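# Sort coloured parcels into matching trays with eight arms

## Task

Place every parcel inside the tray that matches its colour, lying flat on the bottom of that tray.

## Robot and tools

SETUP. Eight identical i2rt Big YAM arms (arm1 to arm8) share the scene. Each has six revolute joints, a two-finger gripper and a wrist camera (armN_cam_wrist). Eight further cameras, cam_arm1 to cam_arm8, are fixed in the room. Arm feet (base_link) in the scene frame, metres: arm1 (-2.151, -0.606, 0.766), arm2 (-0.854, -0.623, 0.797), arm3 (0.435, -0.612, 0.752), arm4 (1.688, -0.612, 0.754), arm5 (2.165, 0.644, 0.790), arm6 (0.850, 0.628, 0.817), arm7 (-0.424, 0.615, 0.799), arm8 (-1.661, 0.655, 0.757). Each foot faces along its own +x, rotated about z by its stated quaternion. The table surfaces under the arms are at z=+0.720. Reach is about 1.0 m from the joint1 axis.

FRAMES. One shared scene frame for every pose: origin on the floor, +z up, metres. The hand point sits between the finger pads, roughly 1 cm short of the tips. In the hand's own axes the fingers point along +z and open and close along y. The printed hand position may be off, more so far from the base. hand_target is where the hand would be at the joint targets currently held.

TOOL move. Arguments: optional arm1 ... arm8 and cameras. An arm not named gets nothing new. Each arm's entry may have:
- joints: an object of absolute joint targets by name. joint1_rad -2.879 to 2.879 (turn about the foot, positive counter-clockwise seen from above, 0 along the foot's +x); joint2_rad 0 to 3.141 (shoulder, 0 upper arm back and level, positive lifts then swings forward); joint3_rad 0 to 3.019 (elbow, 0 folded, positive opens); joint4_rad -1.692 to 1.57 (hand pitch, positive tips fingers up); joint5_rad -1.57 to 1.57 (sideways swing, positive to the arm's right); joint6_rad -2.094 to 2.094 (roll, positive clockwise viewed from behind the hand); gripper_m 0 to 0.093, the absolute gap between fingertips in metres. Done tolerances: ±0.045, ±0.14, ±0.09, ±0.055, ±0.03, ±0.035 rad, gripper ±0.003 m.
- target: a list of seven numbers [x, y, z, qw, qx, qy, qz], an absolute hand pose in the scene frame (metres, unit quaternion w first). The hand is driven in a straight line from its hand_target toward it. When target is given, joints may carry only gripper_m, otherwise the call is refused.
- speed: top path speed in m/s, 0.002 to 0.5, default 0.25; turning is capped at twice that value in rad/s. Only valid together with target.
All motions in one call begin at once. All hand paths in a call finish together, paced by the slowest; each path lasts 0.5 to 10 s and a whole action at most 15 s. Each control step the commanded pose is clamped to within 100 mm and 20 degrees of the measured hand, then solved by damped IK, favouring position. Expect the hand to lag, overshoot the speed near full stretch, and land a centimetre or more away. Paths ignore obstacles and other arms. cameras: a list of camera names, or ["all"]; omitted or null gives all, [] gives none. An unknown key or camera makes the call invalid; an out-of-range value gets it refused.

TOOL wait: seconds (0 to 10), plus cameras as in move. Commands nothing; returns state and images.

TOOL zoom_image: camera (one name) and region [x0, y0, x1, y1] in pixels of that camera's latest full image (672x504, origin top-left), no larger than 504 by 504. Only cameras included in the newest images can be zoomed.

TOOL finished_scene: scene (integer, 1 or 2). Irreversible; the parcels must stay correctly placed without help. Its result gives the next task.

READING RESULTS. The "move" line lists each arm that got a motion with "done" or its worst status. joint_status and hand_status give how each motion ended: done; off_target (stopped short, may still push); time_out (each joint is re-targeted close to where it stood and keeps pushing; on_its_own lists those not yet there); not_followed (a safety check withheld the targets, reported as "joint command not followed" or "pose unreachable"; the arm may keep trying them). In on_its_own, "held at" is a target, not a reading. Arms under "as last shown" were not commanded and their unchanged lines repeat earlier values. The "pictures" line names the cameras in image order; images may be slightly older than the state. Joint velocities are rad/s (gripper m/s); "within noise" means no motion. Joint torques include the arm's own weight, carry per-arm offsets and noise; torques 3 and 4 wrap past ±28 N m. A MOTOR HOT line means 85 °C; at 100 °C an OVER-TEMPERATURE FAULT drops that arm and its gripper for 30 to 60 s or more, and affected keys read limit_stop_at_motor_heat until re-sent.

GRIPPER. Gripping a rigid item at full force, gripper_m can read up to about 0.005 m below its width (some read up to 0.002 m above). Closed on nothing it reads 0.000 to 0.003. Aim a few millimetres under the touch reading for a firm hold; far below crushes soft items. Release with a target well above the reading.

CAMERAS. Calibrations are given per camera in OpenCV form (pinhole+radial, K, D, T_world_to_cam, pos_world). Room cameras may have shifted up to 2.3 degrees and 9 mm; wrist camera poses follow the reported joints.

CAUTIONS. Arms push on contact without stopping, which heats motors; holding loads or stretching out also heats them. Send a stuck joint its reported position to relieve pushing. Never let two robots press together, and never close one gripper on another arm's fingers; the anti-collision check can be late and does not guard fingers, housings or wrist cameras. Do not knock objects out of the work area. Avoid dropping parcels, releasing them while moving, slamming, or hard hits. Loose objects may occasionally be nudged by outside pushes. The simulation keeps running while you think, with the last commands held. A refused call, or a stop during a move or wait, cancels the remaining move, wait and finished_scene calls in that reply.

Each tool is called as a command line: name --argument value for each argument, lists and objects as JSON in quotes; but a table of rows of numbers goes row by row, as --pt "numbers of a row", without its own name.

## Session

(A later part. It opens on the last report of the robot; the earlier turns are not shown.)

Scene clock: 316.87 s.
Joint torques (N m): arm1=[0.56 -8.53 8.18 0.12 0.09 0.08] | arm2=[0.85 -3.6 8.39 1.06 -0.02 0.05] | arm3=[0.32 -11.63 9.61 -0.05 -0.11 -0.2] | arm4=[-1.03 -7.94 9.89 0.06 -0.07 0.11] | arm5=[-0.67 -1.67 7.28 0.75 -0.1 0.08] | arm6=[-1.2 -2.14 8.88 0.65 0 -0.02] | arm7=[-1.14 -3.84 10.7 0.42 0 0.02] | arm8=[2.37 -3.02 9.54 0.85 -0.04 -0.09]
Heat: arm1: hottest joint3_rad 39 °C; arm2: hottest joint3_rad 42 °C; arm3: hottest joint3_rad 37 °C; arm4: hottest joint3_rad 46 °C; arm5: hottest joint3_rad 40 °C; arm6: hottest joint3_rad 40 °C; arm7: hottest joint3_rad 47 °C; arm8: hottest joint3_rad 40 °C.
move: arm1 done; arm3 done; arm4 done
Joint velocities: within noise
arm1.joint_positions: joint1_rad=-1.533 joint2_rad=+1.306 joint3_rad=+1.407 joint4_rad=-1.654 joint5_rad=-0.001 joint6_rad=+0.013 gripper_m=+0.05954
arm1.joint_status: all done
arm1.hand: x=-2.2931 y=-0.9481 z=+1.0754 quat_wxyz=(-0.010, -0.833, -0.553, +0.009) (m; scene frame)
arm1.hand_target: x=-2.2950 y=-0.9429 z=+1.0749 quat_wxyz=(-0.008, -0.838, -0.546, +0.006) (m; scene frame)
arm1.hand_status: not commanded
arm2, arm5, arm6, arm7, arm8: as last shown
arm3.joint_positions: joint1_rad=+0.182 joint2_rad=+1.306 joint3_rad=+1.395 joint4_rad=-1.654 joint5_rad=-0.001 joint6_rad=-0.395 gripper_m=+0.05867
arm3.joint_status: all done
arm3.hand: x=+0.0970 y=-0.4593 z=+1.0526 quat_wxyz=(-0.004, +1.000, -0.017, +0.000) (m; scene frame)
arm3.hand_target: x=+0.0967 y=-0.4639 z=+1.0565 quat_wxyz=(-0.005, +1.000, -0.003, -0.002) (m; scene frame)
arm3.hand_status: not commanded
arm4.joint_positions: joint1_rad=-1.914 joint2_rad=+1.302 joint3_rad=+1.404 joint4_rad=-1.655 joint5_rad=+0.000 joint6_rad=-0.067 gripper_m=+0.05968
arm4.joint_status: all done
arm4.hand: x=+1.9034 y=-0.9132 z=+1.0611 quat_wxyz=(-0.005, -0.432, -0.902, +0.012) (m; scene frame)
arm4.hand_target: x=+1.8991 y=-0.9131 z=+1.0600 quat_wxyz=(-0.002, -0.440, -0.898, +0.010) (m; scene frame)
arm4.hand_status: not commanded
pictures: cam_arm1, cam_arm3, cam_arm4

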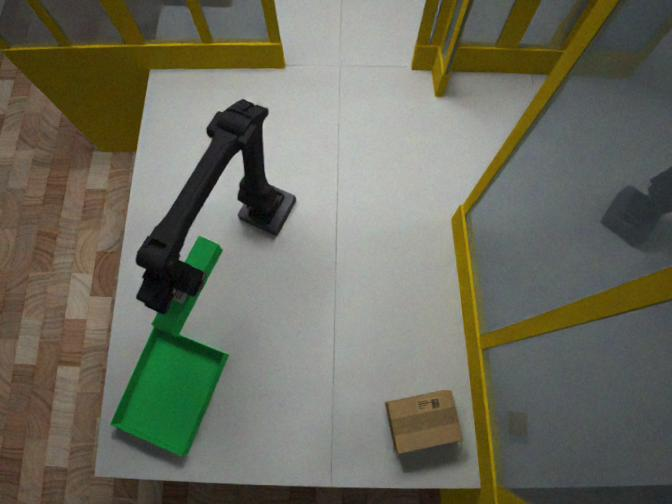

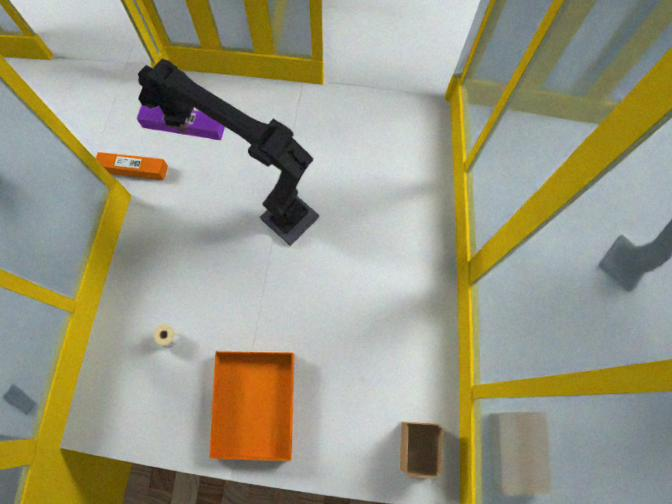

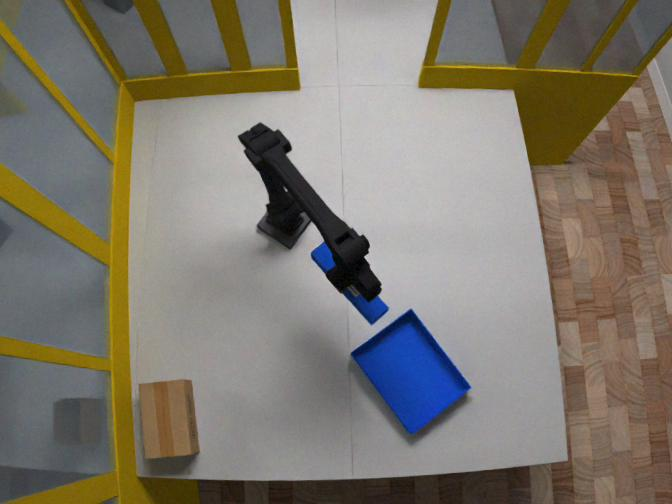

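move --arm1 '{"target":[-2.416,-1.234,0.86,0,0.8387,0.5446,0],"speed":0.35}' --arm4 '{"target":[2.112,-1.185,0.86,0,0.446,0.895,0],"speed":0.35}' --arm3 '{"target":[-0.21,-0.33,0.85,0,1,0,0],"speed":0.35}' --cameras '["cam_arm1","cam_arm4","cam_arm3"]'

move --arm3 '{"target":[-0.21,-0.33,0.755,0,1,0,0],"speed":0.16}' --cameras '["arm1_cam_wrist","arm4_cam_wrist"]'

move --arm3 '{"joints":{"gripper_m":0.093}}' --cameras '[]'

move --arm3 '{"target":[-0.21,-0.33,0.9,0,1,0,0],"speed":0.3}' --cameras '[]'

move --arm3 '{"joints":{"joint2_rad":0.9,"joint3_rad":1.3,"joint4_rad":-1.5}}' --cameras '[]'

move --arm2 '{"target":[-0.21,-0.33,0.87,0,0,1,0],"speed":0.35}' --arm3 '{"joints":{"joint1_rad":0.7}}' --cameras '["arm2_cam_wrist"]'

Scene clock: 350.47 s.
Joint torques (N m): arm1=[0.79 -19.9 12.44 -0.25 0.17 0.09] | arm2=[0.85 -3.6 8.4 1.06 -0.01 0.05] | arm3=[0.5 -25.05 14.32 -0.21 -0.31 -0.22] | arm4=[0.67 -18.26 14.95 -0.28 -0.15 0.12] | arm5=[0.03 -1.55 7.23 0.76 -0.07 0.03] | arm6=[-1.2 -2.14 8.87 0.65 0 -0.02] | arm7=[-1.08 -3.72 10.65 0.42 -0.01 0.03] | arm8=[2.14 -2.9 9.54 0.84 -0.03 -0.09]
Heat: arm1: hottest joint3_rad 40 °C; arm2: hottest joint3_rad 41 °C; arm3: hottest joint3_rad 36 °C; arm4: hottest joint3_rad 45 °C; arm5: hottest joint3_rad 39 °C; arm6: hottest joint3_rad 39 °C; arm7: hottest joint3_rad 47 °C; arm8: hottest joint3_rad 39 °C.
move: arm1 off_target; arm3 off_target; arm4 off_target
Joint velocities: within noise
arm1.joint_positions: joint1_rad=-1.533 joint2_rad=+2.208 joint3_rad=+2.023 joint4_rad=-1.419 joint5_rad=+0.004 joint6_rad=+0.016 gripper_m=+0.05954
arm1.joint_status: not commanded
arm1.hand: x=-2.4048 y=-1.2246 z=+0.8502 quat_wxyz=(+0.006, -0.834, -0.552, -0.011) (m; scene frame)
arm1.hand_target: x=-2.4157 y=-1.2333 z=+0.8601 quat_wxyz=(+0.000, -0.839, -0.545, +0.000) (m; scene frame)
arm1.hand_status: off_target (0.018 m and 1.7 deg from the pose sent, 0.378 m and 1.9 deg at the start)
arm2, arm5, arm6, arm7, arm8: as last shown
arm3.joint_positions: joint1_rad=+0.182 joint2_rad=+2.279 joint3_rad=+2.152 joint4_rad=-1.485 joint5_rad=-0.003 joint6_rad=-0.397 gripper_m=+0.05868
arm3.joint_status: not commanded
arm3.hand: x=-0.1912 y=-0.3263 z=+0.8292 quat_wxyz=(+0.007, +1.000, -0.016, +0.021) (m; scene frame)
arm3.hand_target: x=-0.2087 y=-0.3307 z=+0.8503 quat_wxyz=(+0.000, +1.000, +0.000, -0.001) (m; scene frame)
arm3.hand_status: off_target (0.028 m and 3.1 deg from the pose sent, 0.390 m and 2.0 deg at the start)
arm4.joint_positions: joint1_rad=-1.904 joint2_rad=+2.293 joint3_rad=+2.245 joint4_rad=-1.537 joint5_rad=-0.013 joint6_rad=-0.023 gripper_m=+0.05968
arm4.joint_status: not commanded
arm4.hand: x=+2.0970 y=-1.1808 z=+0.8602 quat_wxyz=(+0.006, -0.448, -0.894, -0.002) (m; scene frame)
arm4.hand_target: x=+2.1115 y=-1.1843 z=+0.8600 quat_wxyz=(-0.001, -0.446, -0.895, +0.000) (m; scene frame)
arm4.hand_status: off_target (0.016 m and 0.8 deg from the pose sent, 0.397 m and 2.3 deg at the start)
pictures: cam_arm1, cam_arm3, cam_arm4

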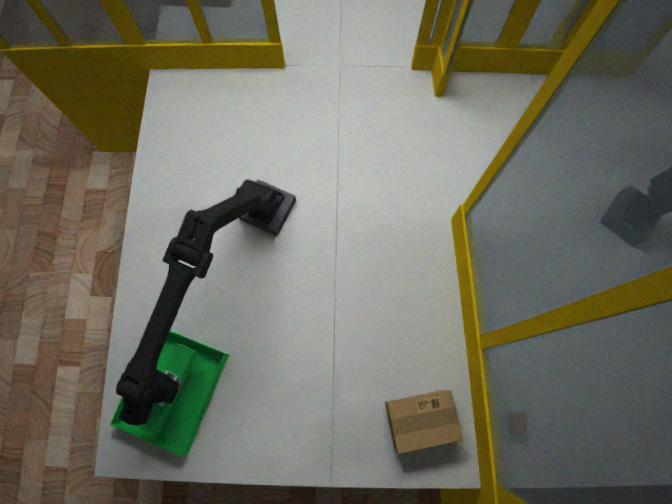

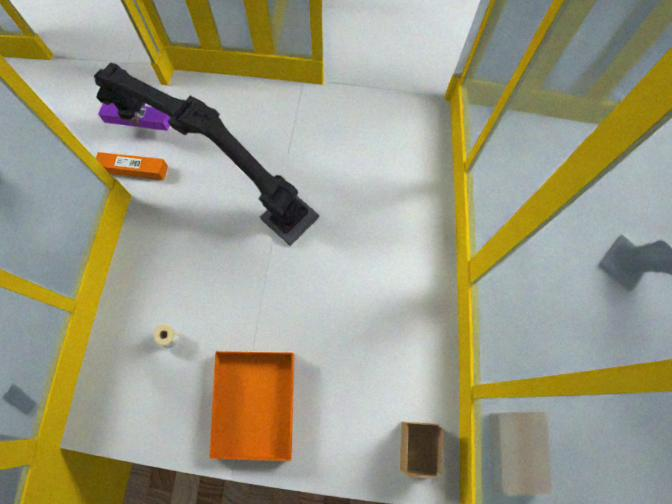

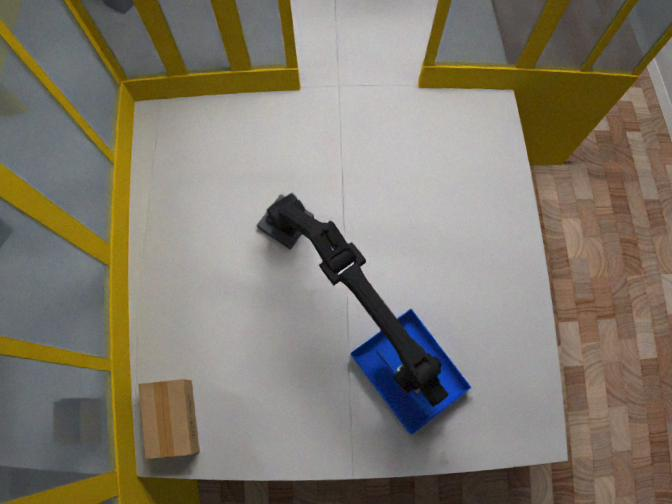

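Scene clock: 351.77 s.
Joint torques (N m): arm1=[0.67 -20.07 12.37 -0.24 0.18 0.06] | arm2=[0.85 -3.6 8.39 1.06 -0.02 0.05] | arm3=[0.32 -26.17 9.63 0.54 -0.27 -0.22] | arm4=[0.73 -18.37 14.95 -0.23 -0.15 0.11] | arm5=[-0.44 -1.67 7.24 0.62 -0.1 0.07] | arm6=[-1.14 -2.14 8.88 0.65 0 -0.02] | arm7=[-1.08 -3.78 10.66 0.4 0 0.02] | arm8=[2.2 -2.78 9.59 0.87 -0.01 -0.09]
Heat: arm1: hottest joint3_rad 40 °C; arm2: hottest joint3_rad 41 °C; arm3: hottest joint3_rad 36 °C; arm4: hottest joint3_rad 45 °C; arm5: hottest joint3_rad 39 °C; arm6: hottest joint3_rad 39 °C; arm7: hottest joint3_rad 47 °C; arm8: hottest joint3_rad 39 °C.
move: arm3 off_target
Joint velocities: within noise
arm1, arm2, arm4, arm7: as last shown
arm3.joint_positions: joint1_rad=+0.184 joint2_rad=+2.349 joint3_rad=+2.064 joint4_rad=-1.309 joint5_rad=-0.005 joint6_rad=-0.397 gripper_m=+0.05868
arm3.joint_status: not commanded
arm3.hand: x=-0.1992 y=-0.3235 z=+0.7492 quat_wxyz=(+0.004, +1.000, -0.015, +0.012) (m; scene frame)
arm3.hand_target: x=-0.2099 y=-0.3302 z=+0.7551 quat_wxyz=(+0.000, +1.000, +0.000, +0.000) (m; scene frame)
arm3.hand_status: off_target (0.014 m and 2.3 deg from the pose sent, 0.077 m and 3.1 deg at the start)
arm4.hand: x=+2.0969 y=-1.1807 z=+0.8599 quat_wxyz=(+0.006, -0.448, -0.894, -0.002) (m; scene frame)
arm4.hand_target: x=+2.1115 y=-1.1843 z=+0.8598 quat_wxyz=(-0.001, -0.446, -0.895, +0.000) (m; scene frame)
arm5.joint_positions: joint1_rad=+1.534 joint2_rad=+0.897 joint3_rad=+1.296 joint4_rad=-1.491 joint5_rad=+0.000 joint6_rad=-0.300 gripper_m=+0.09288
arm5.joint_status: not commanded
arm5.hand: x=+2.0738 y=+0.3513 z=+1.1870 quat_wxyz=(+0.110, +0.687, +0.688, -0.206) (m; scene frame)
arm5.hand_target: x=+2.0753 y=+0.3518 z=+1.1872 quat_wxyz=(+0.109, +0.688, +0.688, -0.202) (m; scene frame)
arm5.hand_status: not commanded
arm6.joint_positions: joint1_rad=-1.239 joint2_rad=+0.903 joint3_rad=+1.296 joint4_rad=-1.493 joint5_rad=+0.000 joint6_rad=-0.300 gripper_m=+0.09289
arm6.joint_status: not commanded
arm6.hand: x=+0.7639 y=+0.3358 z=+1.2142 quat_wxyz=(-0.110, -0.683, -0.692, +0.206) (m; scene frame)
arm6.hand_target: x=+0.7623 y=+0.3384 z=+1.2161 quat_wxyz=(-0.110, -0.688, -0.688, +0.206) (m; scene frame)
arm6.hand_status: not commanded
arm8.joint_positions: joint1_rad=+0.349 joint2_rad=+0.902 joint3_rad=+1.305 joint4_rad=-1.506 joint5_rad=-0.002 joint6_rad=-0.244 gripper_m=+0.09292
arm8.joint_status: not commanded
arm8.hand: x=-1.7381 y=+0.3631 z=+1.1576 quat_wxyz=(-0.119, -0.692, -0.684, +0.199) (m; scene frame)
arm8.hand_target: x=-1.7370 y=+0.3623 z=+1.1567 quat_wxyz=(-0.119, -0.688, -0.687, +0.201) (m; scene frame)
arm8.hand_status: not commanded
pictures: arm1_cam_wrist, arm4_cam_wrist
camera_calibration:
arm1_cam_wrist: T_world_to_cam=[[-0.914025, 0.405602, -0.00671601, -1.69454], [0.322541, 0.736688, 0.594355, 1.17718], [0.246019, 0.541089, -0.804175, 2.06456], [0, 0, 0, 1]] pos_world=[-2.43646, -1.29702, 0.949224]
arm4_cam_wrist: T_world_to_cam=[[-0.792676, -0.609498, 0.0132659, 0.928545], [-0.485079, 0.643746, 0.591853, 1.27299], [-0.369273, 0.462713, -0.805937, 2.13856], [0, 0, 0, 1]] pos_world=[2.14325, -1.24308, 0.957805]

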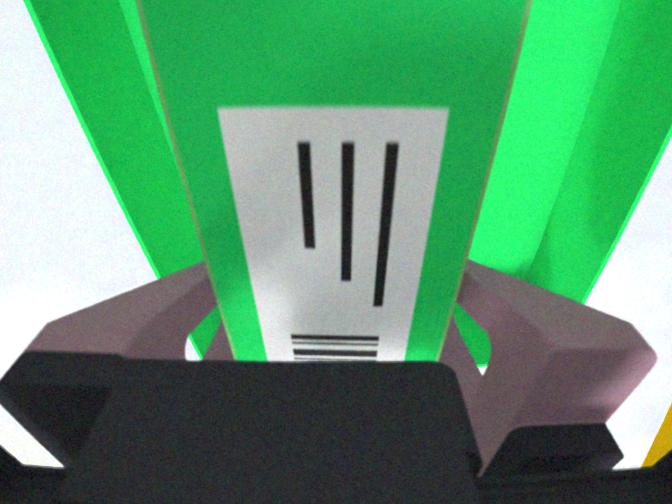

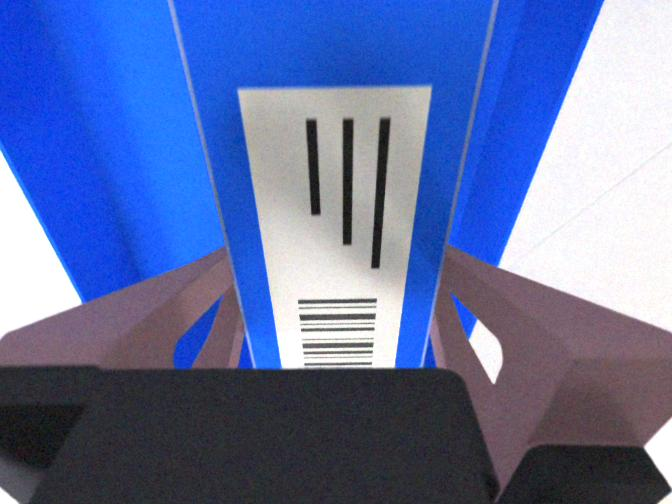

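Scene clock: 352.43 s.
Joint torques (N m): arm1=[0.85 -19.72 12.36 -0.16 0.19 0.07] | arm2=[0.85 -3.6 8.39 1.06 -0.02 0.05] | arm3=[0.5 -25.76 9.68 0.51 -0.25 -0.22] | arm4=[0.67 -18.37 14.95 -0.23 -0.15 0.12] | arm5=[-0.32 -1.61 7.42 0.68 -0.08 0.01] | arm6=[-1.2 -2.14 8.88 0.64 0 -0.01] | arm7=[-1.08 -3.66 10.63 0.43 0 0.02] | arm8=[2.67 -2.78 9.54 0.85 -0.03 -0.08]
Heat: arm1: hottest joint3_rad 40 °C; arm2: hottest joint3_rad 41 °C; arm3: hottest joint3_rad 36 °C; arm4: hottest joint3_rad 45 °C; arm5: hottest joint3_rad 39 °C; arm6: hottest joint3_rad 39 °C; arm7: hottest joint3_rad 47 °C; arm8: hottest joint3_rad 39 °C.
move: arm3 done
Joint velocities: within noise
arm1, arm4, arm5, arm6, arm7, arm8: as last shown
arm2.joint_positions: joint1_rad=-2.062 joint2_rad=+0.894 joint3_rad=+1.302 joint4_rad=-1.492 joint5_rad=+0.002 joint6_rad=+0.417 gripper_m=+0.09292
arm2.joint_status: not commanded
arm2.hand: x=-0.5766 y=-0.5008 z=+1.1997 quat_wxyz=(-0.220, +0.000, -0.971, -0.097) (m; scene frame)
arm2.hand_target: x=-0.5779 y=-0.4986 z=+1.1963 quat_wxyz=(-0.212, -0.002, -0.972, -0.097) (m; scene frame)
arm2.hand_status: not commanded
arm3.joint_positions: joint1_rad=+0.184 joint2_rad=+2.349 joint3_rad=+2.064 joint4_rad=-1.309 joint5_rad=-0.005 joint6_rad=-0.397 gripper_m=+0.09289
arm3.joint_status: all done
arm3.hand: x=-0.1992 y=-0.3235 z=+0.7492 quat_wxyz=(+0.004, +1.000, -0.015, +0.012) (m; scene frame)
arm3.hand_target: x=-0.2099 y=-0.3302 z=+0.7551 quat_wxyz=(+0.000, +1.000, +0.000, +0.000) (m; scene frame)
arm3.hand_status: not commanded
pictures: none
No camera images: "cameras" was empty.

Scene clock: 354.13 s.
Joint torques (N m): arm1=[0.97 -20.48 12.36 -0.21 0.18 0.09] | arm2=[0.85 -3.6 8.39 1.06 -0.02 0.05] | arm3=[0.21 -25.17 14.22 -0.31 -0.26 -0.2] | arm4=[0.67 -18.37 14.94 -0.24 -0.15 0.11] | arm5=[-0.38 -1.79 7.3 0.7 -0.08 0.03] | arm6=[-1.14 -2.2 8.88 0.65 0 -0.02] | arm7=[-1.2 -3.55 10.7 0.44 0 0.02] | arm8=[2.32 -2.84 9.58 0.84 -0.03 -0.1]
Heat: arm1: hottest joint3_rad 41 °C; arm2: hottest joint3_rad 41 °C; arm3: hottest joint3_rad 36 °C; arm4: hottest joint3_rad 45 °C; arm5: hottest joint3_rad 39 °C; arm6: hottest joint3_rad 39 °C; arm7: hottest joint3_rad 47 °C; arm8: hottest joint3_rad 39 °C.
move: arm3 off_target
Joint velocities: within noise
arm1, arm2, arm4, arm5, arm6, arm7, arm8: as last shown
arm3.joint_positions: joint1_rad=+0.184 joint2_rad=+2.278 joint3_rad=+2.283 joint4_rad=-1.615 joint5_rad=-0.005 joint6_rad=-0.400 gripper_m=+0.09297
arm3.joint_status: not commanded
arm3.hand: x=-0.1952 y=-0.3264 z=+0.8801 quat_wxyz=(+0.007, +1.000, -0.014, +0.020) (m; scene frame)
arm3.hand_target: x=-0.2089 y=-0.3307 z=+0.9001 quat_wxyz=(+0.000, +1.000, +0.000, -0.001) (m; scene frame)
arm3.hand_status: off_target (0.025 m and 2.9 deg from the pose sent, 0.151 m and 2.3 deg at the start; pose on its path clipped on 11 of 51 steps)
pictures: none
No camera images: "cameras" was empty.

Scene clock: 355.90 s.
Joint torques (N m): arm1=[0.62 -19.66 12.4 -0.21 0.16 0.06] | arm2=[0.85 -3.6 8.39 1.05 -0.02 0.05] | arm3=[0.44 -6.07 9.36 1.16 -0.26 -0.18] | arm4=[0.67 -18.37 14.95 -0.24 -0.15 0.12] | arm5=[-0.62 -1.67 7.13 0.69 -0.11 0.03] | arm6=[-1.14 -2.08 8.88 0.64 0 -0.02] | arm7=[-1.2 -3.6 10.65 0.44 -0.01 0.02] | arm8=[2.32 -2.96 9.61 0.88 -0.04 -0.08]
Heat: arm1: hottest joint3_rad 41 °C; arm2: hottest joint3_rad 41 °C; arm3: hottest joint3_rad 36 °C; arm4: hottest joint3_rad 45 °C; arm5: hottest joint3_rad 39 °C; arm6: hottest joint3_rad 39 °C; arm7: hottest joint3_rad 47 °C; arm8: hottest joint3_rad 39 °C.
move: arm3 done
Joint velocities: within noise
arm1, arm2, arm4, arm5, arm6, arm7, arm8: as last shown
arm3.joint_positions: joint1_rad=+0.184 joint2_rad=+0.913 joint3_rad=+1.299 joint4_rad=-1.509 joint5_rad=-0.005 joint6_rad=-0.400 gripper_m=+0.09297
arm3.joint_status: all done
arm3.hand: x=+0.1559 y=-0.4883 z=+1.1447 quat_wxyz=(-0.090, +0.975, -0.012, -0.201) (m; scene frame)
arm3.hand_target: x=+0.1554 y=-0.4929 z=+1.1499 quat_wxyz=(-0.093, +0.973, +0.002, -0.213) (m; scene frame)
arm3.hand_status: not commanded
pictures: none
No camera images: "cameras" was empty.

Scene clock: 358.60 s.
Joint torques (N m): arm1=[0.56 -20.01 12.37 -0.21 0.17 0.11] | arm2=[0.85 -25.41 11.82 0.18 -0.02 0.05] | arm3=[0.5 -6.07 9.32 1.13 -0.22 -0.19] | arm4=[0.67 -18.37 14.95 -0.23 -0.15 0.11] | arm5=[-0.21 -2.02 7.3 0.8 -0.05 0.05] | arm6=[-1.2 -2.14 8.87 0.64 0 -0.02] | arm7=[-1.08 -3.72 10.65 0.38 -0.02 0.01] | arm8=[2.55 -2.9 9.57 0.94 -0.01 -0.11]
Heat: arm1: hottest joint3_rad 41 °C; arm2: hottest joint3_rad 41 °C; arm3: hottest joint3_rad 36 °C; arm4: hottest joint3_rad 46 °C; arm5: hottest joint3_rad 39 °C; arm6: hottest joint3_rad 39 °C; arm7: hottest joint3_rad 47 °C; arm8: hottest joint3_rad 39 °C.
move: arm2 off_target; arm3 done
Joint velocities: within noise
arm1, arm4, arm5, arm6, arm8: as last shown
arm2.joint_positions: joint1_rad=-2.060 joint2_rad=+2.293 joint3_rad=+2.147 joint4_rad=-1.441 joint5_rad=+0.002 joint6_rad=+0.417 gripper_m=+0.09292
arm2.joint_status: not commanded
arm2.hand: x=-0.2176 y=-0.3391 z=+0.8656 quat_wxyz=(+0.007, +0.002, -1.000, +0.004) (m; scene frame)
arm2.hand_target: x=-0.2106 y=-0.3301 z=+0.8699 quat_wxyz=(+0.000, +0.000, -1.000, +0.000) (m; scene frame)
arm2.hand_status: off_target (0.013 m and 1.0 deg from the pose sent, 0.522 m and 27.9 deg at the start)
arm3.joint_positions: joint1_rad=+0.685 joint2_rad=+0.913 joint3_rad=+1.299 joint4_rad=-1.509 joint5_rad=-0.006 joint6_rad=-0.400 gripper_m=+0.09297
arm3.joint_status: all done
arm3.hand: x=+0.1296 y=-0.6373 z=+1.1437 quat_wxyz=(-0.035, +0.948, +0.231, -0.216) (m; scene frame)
arm3.hand_target: x=+0.1314 y=-0.6419 z=+1.1489 quat_wxyz=(-0.036, +0.942, +0.244, -0.228) (m; scene frame)
arm3.hand_status: not commanded
arm7.joint_positions: joint1_rad=-1.094 joint2_rad=+0.901 joint3_rad=+1.296 joint4_rad=-1.489 joint5_rad=-0.002 joint6_rad=-0.162 gripper_m=+0.09396
arm7.joint_status: not commanded
arm7.hand: x=-0.4731 y=+0.3126 z=+1.1965 quat_wxyz=(-0.137, -0.687, -0.687, +0.190) (m; scene frame)
arm7.hand_target: x=-0.4757 y=+0.3154 z=+1.1975 quat_wxyz=(-0.133, -0.688, -0.688, +0.190) (m; scene frame)
arm7.hand_status: not commanded
pictures: arm2_cam_wrist
camera_calibration:
arm2_cam_wrist: T_world_to_cam=[[-0.00138099, -0.999792, 0.0203402, -0.358174], [-0.803541, 0.0132169, 0.595103, -0.681059], [-0.595248, -0.0155223, -0.803392, 0.681233], [0, 0, 0, 1]] pos_world=[-0.14225, -0.338523, 0.959883]

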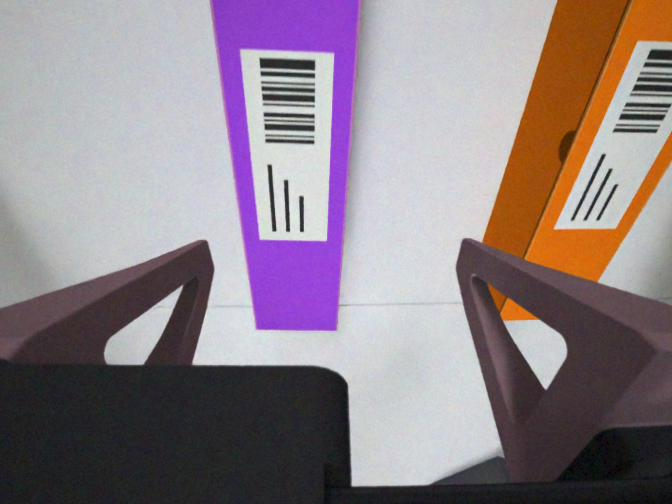

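move --arm2 '{"target":[-0.205,-0.308,0.752,0,0,1,0],"speed":0.16}' --arm1 '{"target":[-2.423,-1.229,0.757,0,0.8387,0.5446,0],"speed":0.16}' --arm4 '{"target":[2.12,-1.177,0.757,0,0.446,0.895,0],"speed":0.16}' --cameras '["arm1_cam_wrist","arm4_cam_wrist"]'

move --arm2 '{"joints":{"gripper_m":0.03}}' --cameras '[]'

move --arm2 '{"target":[-0.205,-0.308,0.92,0,0,1,0],"speed":0.2}' --cameras '["arm2_cam_wrist"]'

move --arm2 '{"joints":{"joint2_rad":1.3,"joint3_rad":1.4,"joint4_rad":-1.66}}' --cameras '[]'

move --arm2 '{"joints":{"joint1_rad":-1.391,"joint6_rad":-0.48,"joint5_rad":0}}' --arm3 '{"joints":{"joint1_rad":0.419,"joint6_rad":-0.187,"joint5_rad":0}}' --cameras '[]'

move --arm2 '{"target":[-0.53,0,0.85,0,0.7071,-0.7071,0],"speed":0.35}' --arm3 '{"target":[-0.21,-0.49,0.87,0,1,0,0],"speed":0.35}' --cameras '["arm3_cam_wrist","cam_arm7"]'

Scene clock: 382.93 s.
Joint torques (N m): arm1=[0.38 -20.6 8.25 0.68 0.18 -0.07] | arm2=[0.5 -27.22 9.39 0.87 -0.02 0.06] | arm3=[0.56 -6.18 9.36 1.11 -0.22 -0.19] | arm4=[0.73 -19.31 10.26 0.73 -0.14 0.12] | arm5=[-0.62 -1.49 7.13 0.62 -0.1 0.06] | arm6=[-1.26 -2.14 8.9 0.64 0 -0.02] | arm7=[-1.03 -3.49 10.63 0.44 -0.01 0.03] | arm8=[2.2 -2.9 9.57 0.9 -0.03 -0.09]
Heat: arm1: hottest joint3_rad 44 °C; arm2: hottest joint3_rad 40 °C; arm3: hottest joint3_rad 35 °C; arm4: hottest joint3_rad 48 °C; arm5: hottest joint3_rad 39 °C; arm6: hottest joint3_rad 39 °C; arm7: hottest joint3_rad 47 °C; arm8: hottest joint3_rad 38 °C.
move: arm1 off_target; arm2 done; arm4 off_target
Joint velocities: within noise
arm1.joint_positions: joint1_rad=-1.544 joint2_rad=+2.286 joint3_rad=+1.933 joint4_rad=-1.225 joint5_rad=+0.004 joint6_rad=+0.016 gripper_m=+0.05954
arm1.joint_status: not commanded
arm1.hand: x=-2.4146 y=-1.2311 z=+0.7655 quat_wxyz=(-0.002, -0.837, -0.547, +0.000) (m; scene frame)
arm1.hand_target: x=-2.4227 y=-1.2288 z=+0.7570 quat_wxyz=(+0.000, -0.839, -0.545, +0.000) (m; scene frame)
arm1.hand_status: off_target (0.012 m and 0.4 deg from the pose sent, 0.095 m and 1.7 deg at the start)
arm2.joint_positions: joint1_rad=-2.034 joint2_rad=+2.443 joint3_rad=+2.124 joint4_rad=-1.269 joint5_rad=+0.002 joint6_rad=+0.439 gripper_m=+0.09292
arm2.joint_status: not commanded
arm2.hand: x=-0.2101 y=-0.3154 z=+0.7535 quat_wxyz=(+0.008, +0.004, -1.000, +0.004) (m; scene frame)
arm2.hand_target: x=-0.2051 y=-0.3081 z=+0.7522 quat_wxyz=(+0.000, +0.000, -1.000, +0.000) (m; scene frame)
arm2.hand_status: done (0.009 m and 1.1 deg from the pose sent, 0.119 m and 1.0 deg at the start)
arm3, arm5, arm6, arm7, arm8: as last shown
arm4.joint_positions: joint1_rad=-1.887 joint2_rad=+2.352 joint3_rad=+2.119 joint4_rad=-1.331 joint5_rad=-0.013 joint6_rad=-0.006 gripper_m=+0.05968
arm4.joint_status: not commanded
arm4.hand: x=+2.1111 y=-1.1815 z=+0.7720 quat_wxyz=(-0.003, -0.448, -0.894, +0.003) (m; scene frame)
arm4.hand_target: x=+2.1197 y=-1.1766 z=+0.7570 quat_wxyz=(+0.000, -0.446, -0.895, +0.000) (m; scene frame)
arm4.hand_status: off_target (0.018 m and 0.6 deg from the pose sent, 0.106 m and 0.8 deg at the start)
pictures: arm1_cam_wrist, arm4_cam_wrist
camera_calibration:
arm1_cam_wrist: T_world_to_cam=[[-0.909654, 0.415297, -0.00763693, -1.67833], [0.336179, 0.746905, 0.573687, 1.29674], [0.243954, 0.519289, -0.819039, 1.98193], [0, 0, 0, 1]] pos_world=[-2.44614, -1.30073, 0.866535]
arm4_cam_wrist: T_world_to_cam=[[-0.79268, -0.60948, 0.0138682, 0.940131], [-0.492619, 0.653762, 0.574388, 1.37373], [-0.359145, 0.448475, -0.818466, 2.04481], [0, 0, 0, 1]] pos_world=[2.15633, -1.24215, 0.871515]

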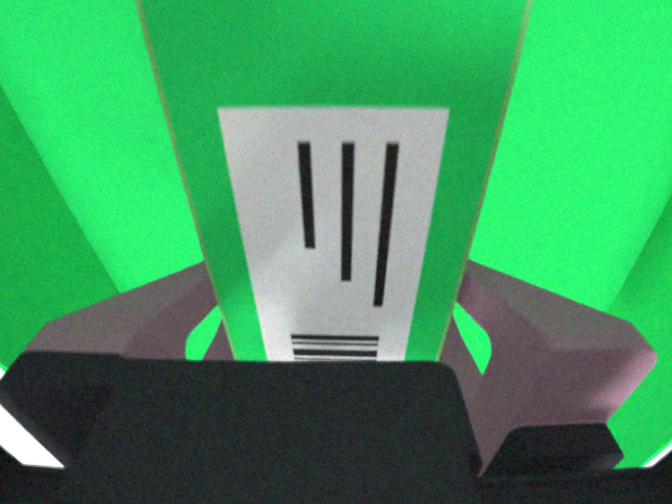

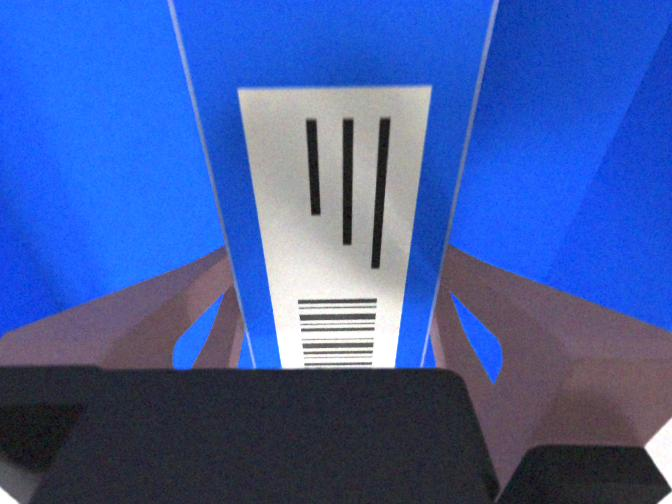

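Scene clock: 383.57 s.
Joint torques (N m): arm1=[0.56 -20.6 8.18 0.75 0.2 -0.05] | arm2=[0.73 -27.11 9.4 0.87 0.04 0.07] | arm3=[0.67 -6.24 9.35 1.1 -0.22 -0.18] | arm4=[0.67 -19.25 10.26 0.75 -0.14 0.12] | arm5=[-0.91 -2.08 7.17 0.84 -0.05 0.06] | arm6=[-1.2 -2.14 8.87 0.64 0 -0.02] | arm7=[-0.97 -3.72 10.63 0.47 -0.02 0.03] | arm8=[2.26 -3.08 9.58 0.92 -0.03 -0.08]
Heat: arm1: hottest joint3_rad 44 °C; arm2: hottest joint3_rad 40 °C; arm3: hottest joint3_rad 35 °C; arm4: hottest joint3_rad 48 °C; arm5: hottest joint3_rad 39 °C; arm6: hottest joint3_rad 39 °C; arm7: hottest joint3_rad 47 °C; arm8: hottest joint3_rad 38 °C.
move: arm2 off_target
Joint velocities: within noise
arm1, arm3, arm4, arm5, arm6, arm7, arm8: as last shown
arm2.joint_positions: joint1_rad=-2.034 joint2_rad=+2.443 joint3_rad=+2.124 joint4_rad=-1.269 joint5_rad=+0.001 joint6_rad=+0.439 gripper_m=+0.05907
arm2.joint_status: gripper_m off_target (ended at +0.05910, target +0.03000)
arm2.hand: x=-0.2102 y=-0.3151 z=+0.7535 quat_wxyz=(+0.008, +0.004, -1.000, +0.004) (m; scene frame)
arm2.hand_target: x=-0.2052 y=-0.3081 z=+0.7522 quat_wxyz=(+0.000, +0.000, -1.000, +0.000) (m; scene frame)
arm2.hand_status: not commanded
arm4.joint_positions: joint1_rad=-1.887 joint2_rad=+2.352 joint3_rad=+2.119 joint4_rad=-1.331 joint5_rad=-0.013 joint6_rad=-0.005 gripper_m=+0.05968
pictures: none
No camera images: "cameras" was empty.

Scene clock: 385.30 s.
Joint torques (N m): arm1=[0.32 -20.42 8.24 0.66 0.19 -0.05] | arm2=[0.73 -25.99 12.16 -0.01 0.04 0.07] | arm3=[0.5 -6.18 9.35 1.14 -0.22 -0.18] | arm4=[0.73 -19.31 10.28 0.75 -0.14 0.12] | arm5=[-0.62 -1.73 7.21 0.79 -0.06 0.04] | arm6=[-1.2 -2.08 8.87 0.64 0 -0.02] | arm7=[-1.08 -3.84 10.7 0.43 -0.01 0.02] | arm8=[2.2 -2.78 9.61 0.88 -0.04 -0.09]
Heat: arm1: hottest joint3_rad 44 °C; arm2: hottest joint3_rad 40 °C; arm3: hottest joint3_rad 35 °C; arm4: hottest joint3_rad 48 °C; arm5: hottest joint3_rad 39 °C; arm6: hottest joint3_rad 39 °C; arm7: hottest joint3_rad 47 °C; arm8: hottest joint3_rad 38 °C.
move: arm2 off_target
Joint velocities: within noise
arm1, arm3, arm4, arm5, arm6, arm7, arm8: as last shown
arm2.joint_positions: joint1_rad=-2.034 joint2_rad=+2.342 joint3_rad=+2.368 joint4_rad=-1.613 joint5_rad=+0.001 joint6_rad=+0.439 gripper_m=+0.05907
arm2.joint_status: not commanded
arm2.hand: x=-0.2115 y=-0.3160 z=+0.9159 quat_wxyz=(+0.008, +0.004, -1.000, +0.003) (m; scene frame)
arm2.hand_target: x=-0.2054 y=-0.3083 z=+0.9201 quat_wxyz=(-0.001, +0.000, -1.000, -0.001) (m; scene frame)
arm2.hand_status: off_target (0.011 m and 1.0 deg from the pose sent, 0.167 m and 1.1 deg at the start)
pictures: arm2_cam_wrist
camera_calibration:
arm2_cam_wrist: T_world_to_cam=[[0.00206171, -0.999809, 0.0194278, -0.334413], [-0.803124, 0.00991982, 0.59573, -0.707955], [-0.595809, -0.0168312, -0.80295, 0.724624], [0, 0, 0, 1]] pos_world=[-0.136149, -0.31513, 1.01008]

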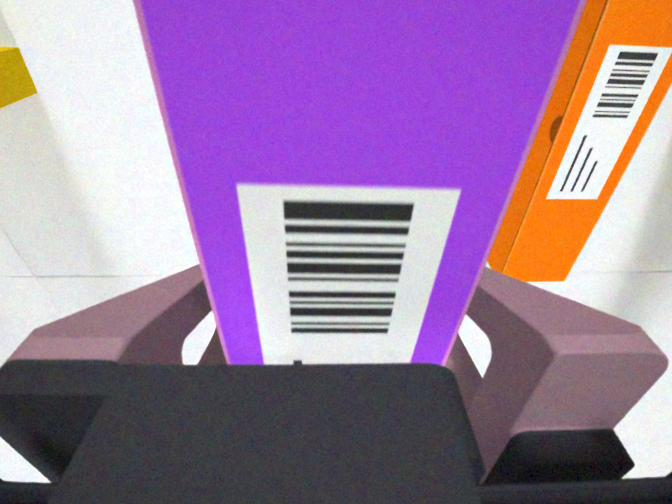

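Scene clock: 387.00 s.
Joint torques (N m): arm1=[0.26 -20.78 8.12 0.65 0.19 -0.07] | arm2=[0.73 -11.16 8.53 0.43 0.04 0.07] | arm3=[0.5 -6.24 9.37 1.16 -0.21 -0.18] | arm4=[0.67 -19.25 10.28 0.75 -0.14 0.11] | arm5=[-0.32 -1.38 7.39 0.65 -0.1 0.03] | arm6=[-1.14 -2.14 8.9 0.65 -0.01 -0.02] | arm7=[-1.2 -3.78 10.63 0.46 0 0.03] | arm8=[2.37 -2.96 9.55 0.83 -0.04 -0.09]
Heat: arm1: hottest joint3_rad 43 °C; arm2: hottest joint3_rad 40 °C; arm3: hottest joint3_rad 35 °C; arm4: hottest joint3_rad 48 °C; arm5: hottest joint3_rad 39 °C; arm6: hottest joint3_rad 39 °C; arm7: hottest joint3_rad 47 °C; arm8: hottest joint3_rad 38 °C.
move: arm2 done
Joint velocities: within noise
arm1, arm3, arm4, arm7: as last shown
arm2.joint_positions: joint1_rad=-2.034 joint2_rad=+1.301 joint3_rad=+1.398 joint4_rad=-1.657 joint5_rad=+0.001 joint6_rad=+0.439 gripper_m=+0.05907
arm2.joint_status: all done
arm2.hand: x=-0.5208 y=-0.4643 z=+1.1022 quat_wxyz=(-0.005, +0.004, -1.000, -0.002) (m; scene frame)
arm2.hand_target: x=-0.5223 y=-0.4626 z=+1.1032 quat_wxyz=(-0.005, +0.000, -1.000, -0.002) (m; scene frame)
arm2.hand_status: not commanded
arm5.joint_positions: joint1_rad=+1.534 joint2_rad=+0.897 joint3_rad=+1.296 joint4_rad=-1.491 joint5_rad=+0.000 joint6_rad=-0.300 gripper_m=+0.09288
arm5.joint_status: not commanded
arm5.hand: x=+2.0738 y=+0.3513 z=+1.1870 quat_wxyz=(+0.110, +0.687, +0.688, -0.206) (m; scene frame)
arm5.hand_target: x=+2.0753 y=+0.3518 z=+1.1872 quat_wxyz=(+0.109, +0.688, +0.688, -0.202) (m; scene frame)
arm5.hand_status: not commanded
arm6.joint_positions: joint1_rad=-1.239 joint2_rad=+0.903 joint3_rad=+1.296 joint4_rad=-1.493 joint5_rad=+0.000 joint6_rad=-0.300 gripper_m=+0.09289
arm6.joint_status: not commanded
arm6.hand: x=+0.7639 y=+0.3358 z=+1.2142 quat_wxyz=(-0.110, -0.683, -0.692, +0.206) (m; scene frame)
arm6.hand_target: x=+0.7623 y=+0.3384 z=+1.2161 quat_wxyz=(-0.110, -0.688, -0.688, +0.206) (m; scene frame)
arm6.hand_status: not commanded
arm8.joint_positions: joint1_rad=+0.349 joint2_rad=+0.902 joint3_rad=+1.305 joint4_rad=-1.506 joint5_rad=-0.002 joint6_rad=-0.244 gripper_m=+0.09292
arm8.joint_status: not commanded
arm8.hand: x=-1.7381 y=+0.3631 z=+1.1576 quat_wxyz=(-0.119, -0.692, -0.684, +0.199) (m; scene frame)
arm8.hand_target: x=-1.7370 y=+0.3623 z=+1.1567 quat_wxyz=(-0.119, -0.688, -0.687, +0.201) (m; scene frame)
arm8.hand_status: not commanded
pictures: none
No camera images: "cameras" was empty.

Scene clock: 388.53 s.
Joint torques (N m): arm1=[0.44 -20.42 8.12 0.72 0.19 -0.05] | arm2=[0.67 -11.16 8.53 0.43 -0.05 -0.19] | arm3=[-1.85 -6.3 9.33 1.13 -0.06 0.14] | arm4=[0.73 -19.31 10.28 0.75 -0.14 0.11] | arm5=[-0.44 -1.38 7.16 0.81 -0.07 0.03] | arm6=[-1.14 -2.14 8.88 0.64 0 -0.02] | arm7=[-1.03 -3.84 10.62 0.42 -0.01 0.02] | arm8=[2.32 -2.84 9.57 0.87 -0.05 -0.09]
Heat: arm1: hottest joint3_rad 43 °C; arm2: hottest joint3_rad 41 °C; arm3: hottest joint3_rad 35 °C; arm4: hottest joint3_rad 49 °C; arm5: hottest joint3_rad 39 °C; arm6: hottest joint3_rad 39 °C; arm7: hottest joint3_rad 47 °C; arm8: hottest joint3_rad 38 °C.
move: arm2 done; arm3 done
Joint velocities: within noise
arm1, arm4, arm5, arm6, arm7, arm8: as last shown
arm2.joint_positions: joint1_rad=-1.396 joint2_rad=+1.301 joint3_rad=+1.398 joint4_rad=-1.657 joint5_rad=+0.000 joint6_rad=-0.467 gripper_m=+0.05919
arm2.joint_status: all done
arm2.hand: x=-0.6811 y=-0.2971 z=+1.1024 quat_wxyz=(-0.005, +0.700, -0.714, -0.002) (m; scene frame)
arm2.hand_target: x=-0.6831 y=-0.2967 z=+1.1034 quat_wxyz=(-0.005, +0.707, -0.707, -0.002) (m; scene frame)
arm2.hand_status: not commanded
arm3.joint_positions: joint1_rad=+0.433 joint2_rad=+0.913 joint3_rad=+1.299 joint4_rad=-1.509 joint5_rad=-0.002 joint6_rad=-0.203 gripper_m=+0.09297
arm3.joint_status: all done
arm3.hand: x=+0.1335 y=-0.5602 z=+1.1442 quat_wxyz=(-0.044, +0.975, +0.014, -0.215) (m; scene frame)
arm3.hand_target: x=+0.1357 y=-0.5560 z=+1.1494 quat_wxyz=(-0.047, +0.973, -0.001, -0.227) (m; scene frame)
arm3.hand_status: not commanded
pictures: none
No camera images: "cameras" was empty.

Scene clock: 390.97 s.
Joint torques (N m): arm1=[0.62 -20.42 8.16 0.76 0.16 -0.06] | arm2=[0.85 -25.93 11.78 0.17 -0.02 -0.18] | arm3=[-0.73 -23.3 13.86 -0.27 -0.29 0.11] | arm4=[0.67 -19.31 10.26 0.75 -0.14 0.12] | arm5=[-0.21 -1.38 7.28 0.73 -0.07 0.02] | arm6=[-1.2 -2.08 8.87 0.65 0 -0.02] | arm7=[-1.26 -3.66 10.65 0.42 0 0.03] | arm8=[2.43 -2.78 9.52 0.9 -0.04 -0.08]
Heat: arm1: hottest joint3_rad 43 °C; arm2: hottest joint3_rad 41 °C; arm3: hottest joint3_rad 35 °C; arm4: hottest joint3_rad 49 °C; arm5: hottest joint3_rad 39 °C; arm6: hottest joint3_rad 39 °C; arm7: hottest joint3_rad 47 °C; arm8: hottest joint3_rad 38 °C.
move: arm2 off_target; arm3 off_target
Joint velocities: within noise
arm1, arm4, arm5, arm6, arm7, arm8: as last shown
arm2.joint_positions: joint1_rad=-1.396 joint2_rad=+2.293 joint3_rad=+2.077 joint4_rad=-1.381 joint5_rad=+0.000 joint6_rad=-0.467 gripper_m=+0.05919
arm2.joint_status: not commanded
arm2.hand: x=-0.5313 y=-0.0134 z=+0.8400 quat_wxyz=(+0.012, +0.700, -0.714, +0.004) (m; scene frame)
arm2.hand_target: x=-0.5303 y=-0.0006 z=+0.8500 quat_wxyz=(+0.000, +0.707, -0.707, +0.000) (m; scene frame)
arm2.hand_status: off_target (0.017 m and 1.8 deg from the pose sent, 0.418 m and 1.3 deg at the start)
arm3.joint_positions: joint1_rad=+0.433 joint2_rad=+2.114 joint3_rad=+1.919 joint4_rad=-1.415 joint5_rad=-0.003 joint6_rad=-0.203 gripper_m=+0.09297
arm3.joint_status: not commanded
arm3.hand: x=-0.1958 y=-0.4993 z=+0.8489 quat_wxyz=(+0.002, +1.000, +0.013, +0.022) (m; scene frame)
arm3.hand_target: x=-0.2088 y=-0.4902 z=+0.8703 quat_wxyz=(+0.000, +1.000, +0.000, -0.001) (m; scene frame)
arm3.hand_status: off_target (0.027 m and 2.9 deg from the pose sent, 0.445 m and 25.4 deg at the start)
pictures: arm3_cam_wrist, cam_arm7
camera_calibration:
arm3_cam_wrist: T_world_to_cam=[[-0.0205139, 0.999779, 0.00468073, 0.490065], [0.786869, 0.0132567, 0.616978, -0.357158], [0.61678, 0.0163397, -0.786966, 0.920975], [0, 0, 0, 1]] pos_world=[-0.276949, -0.50027, 0.942841]

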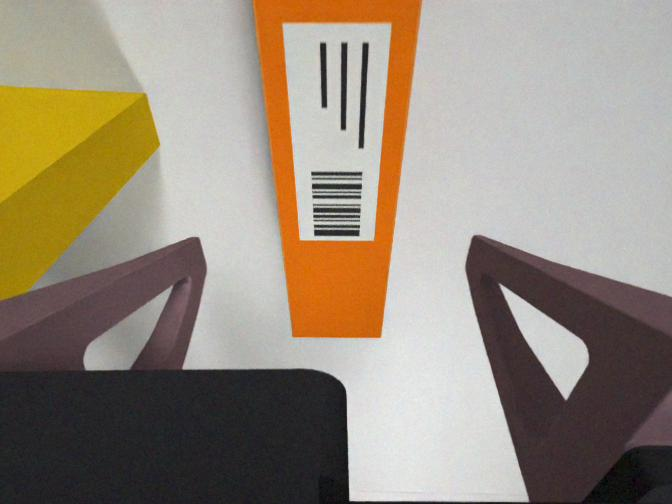

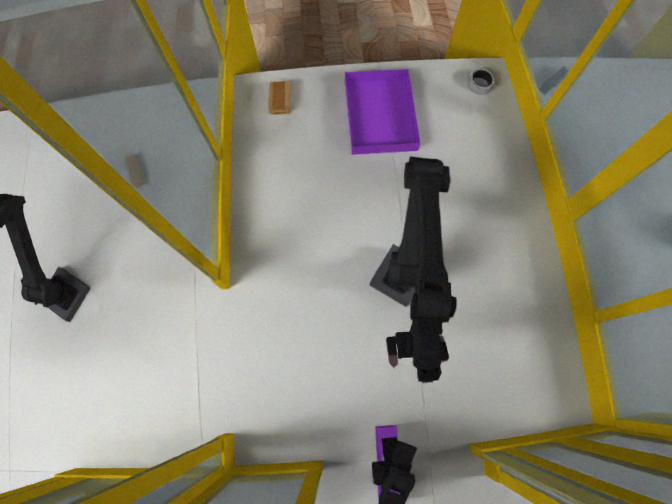

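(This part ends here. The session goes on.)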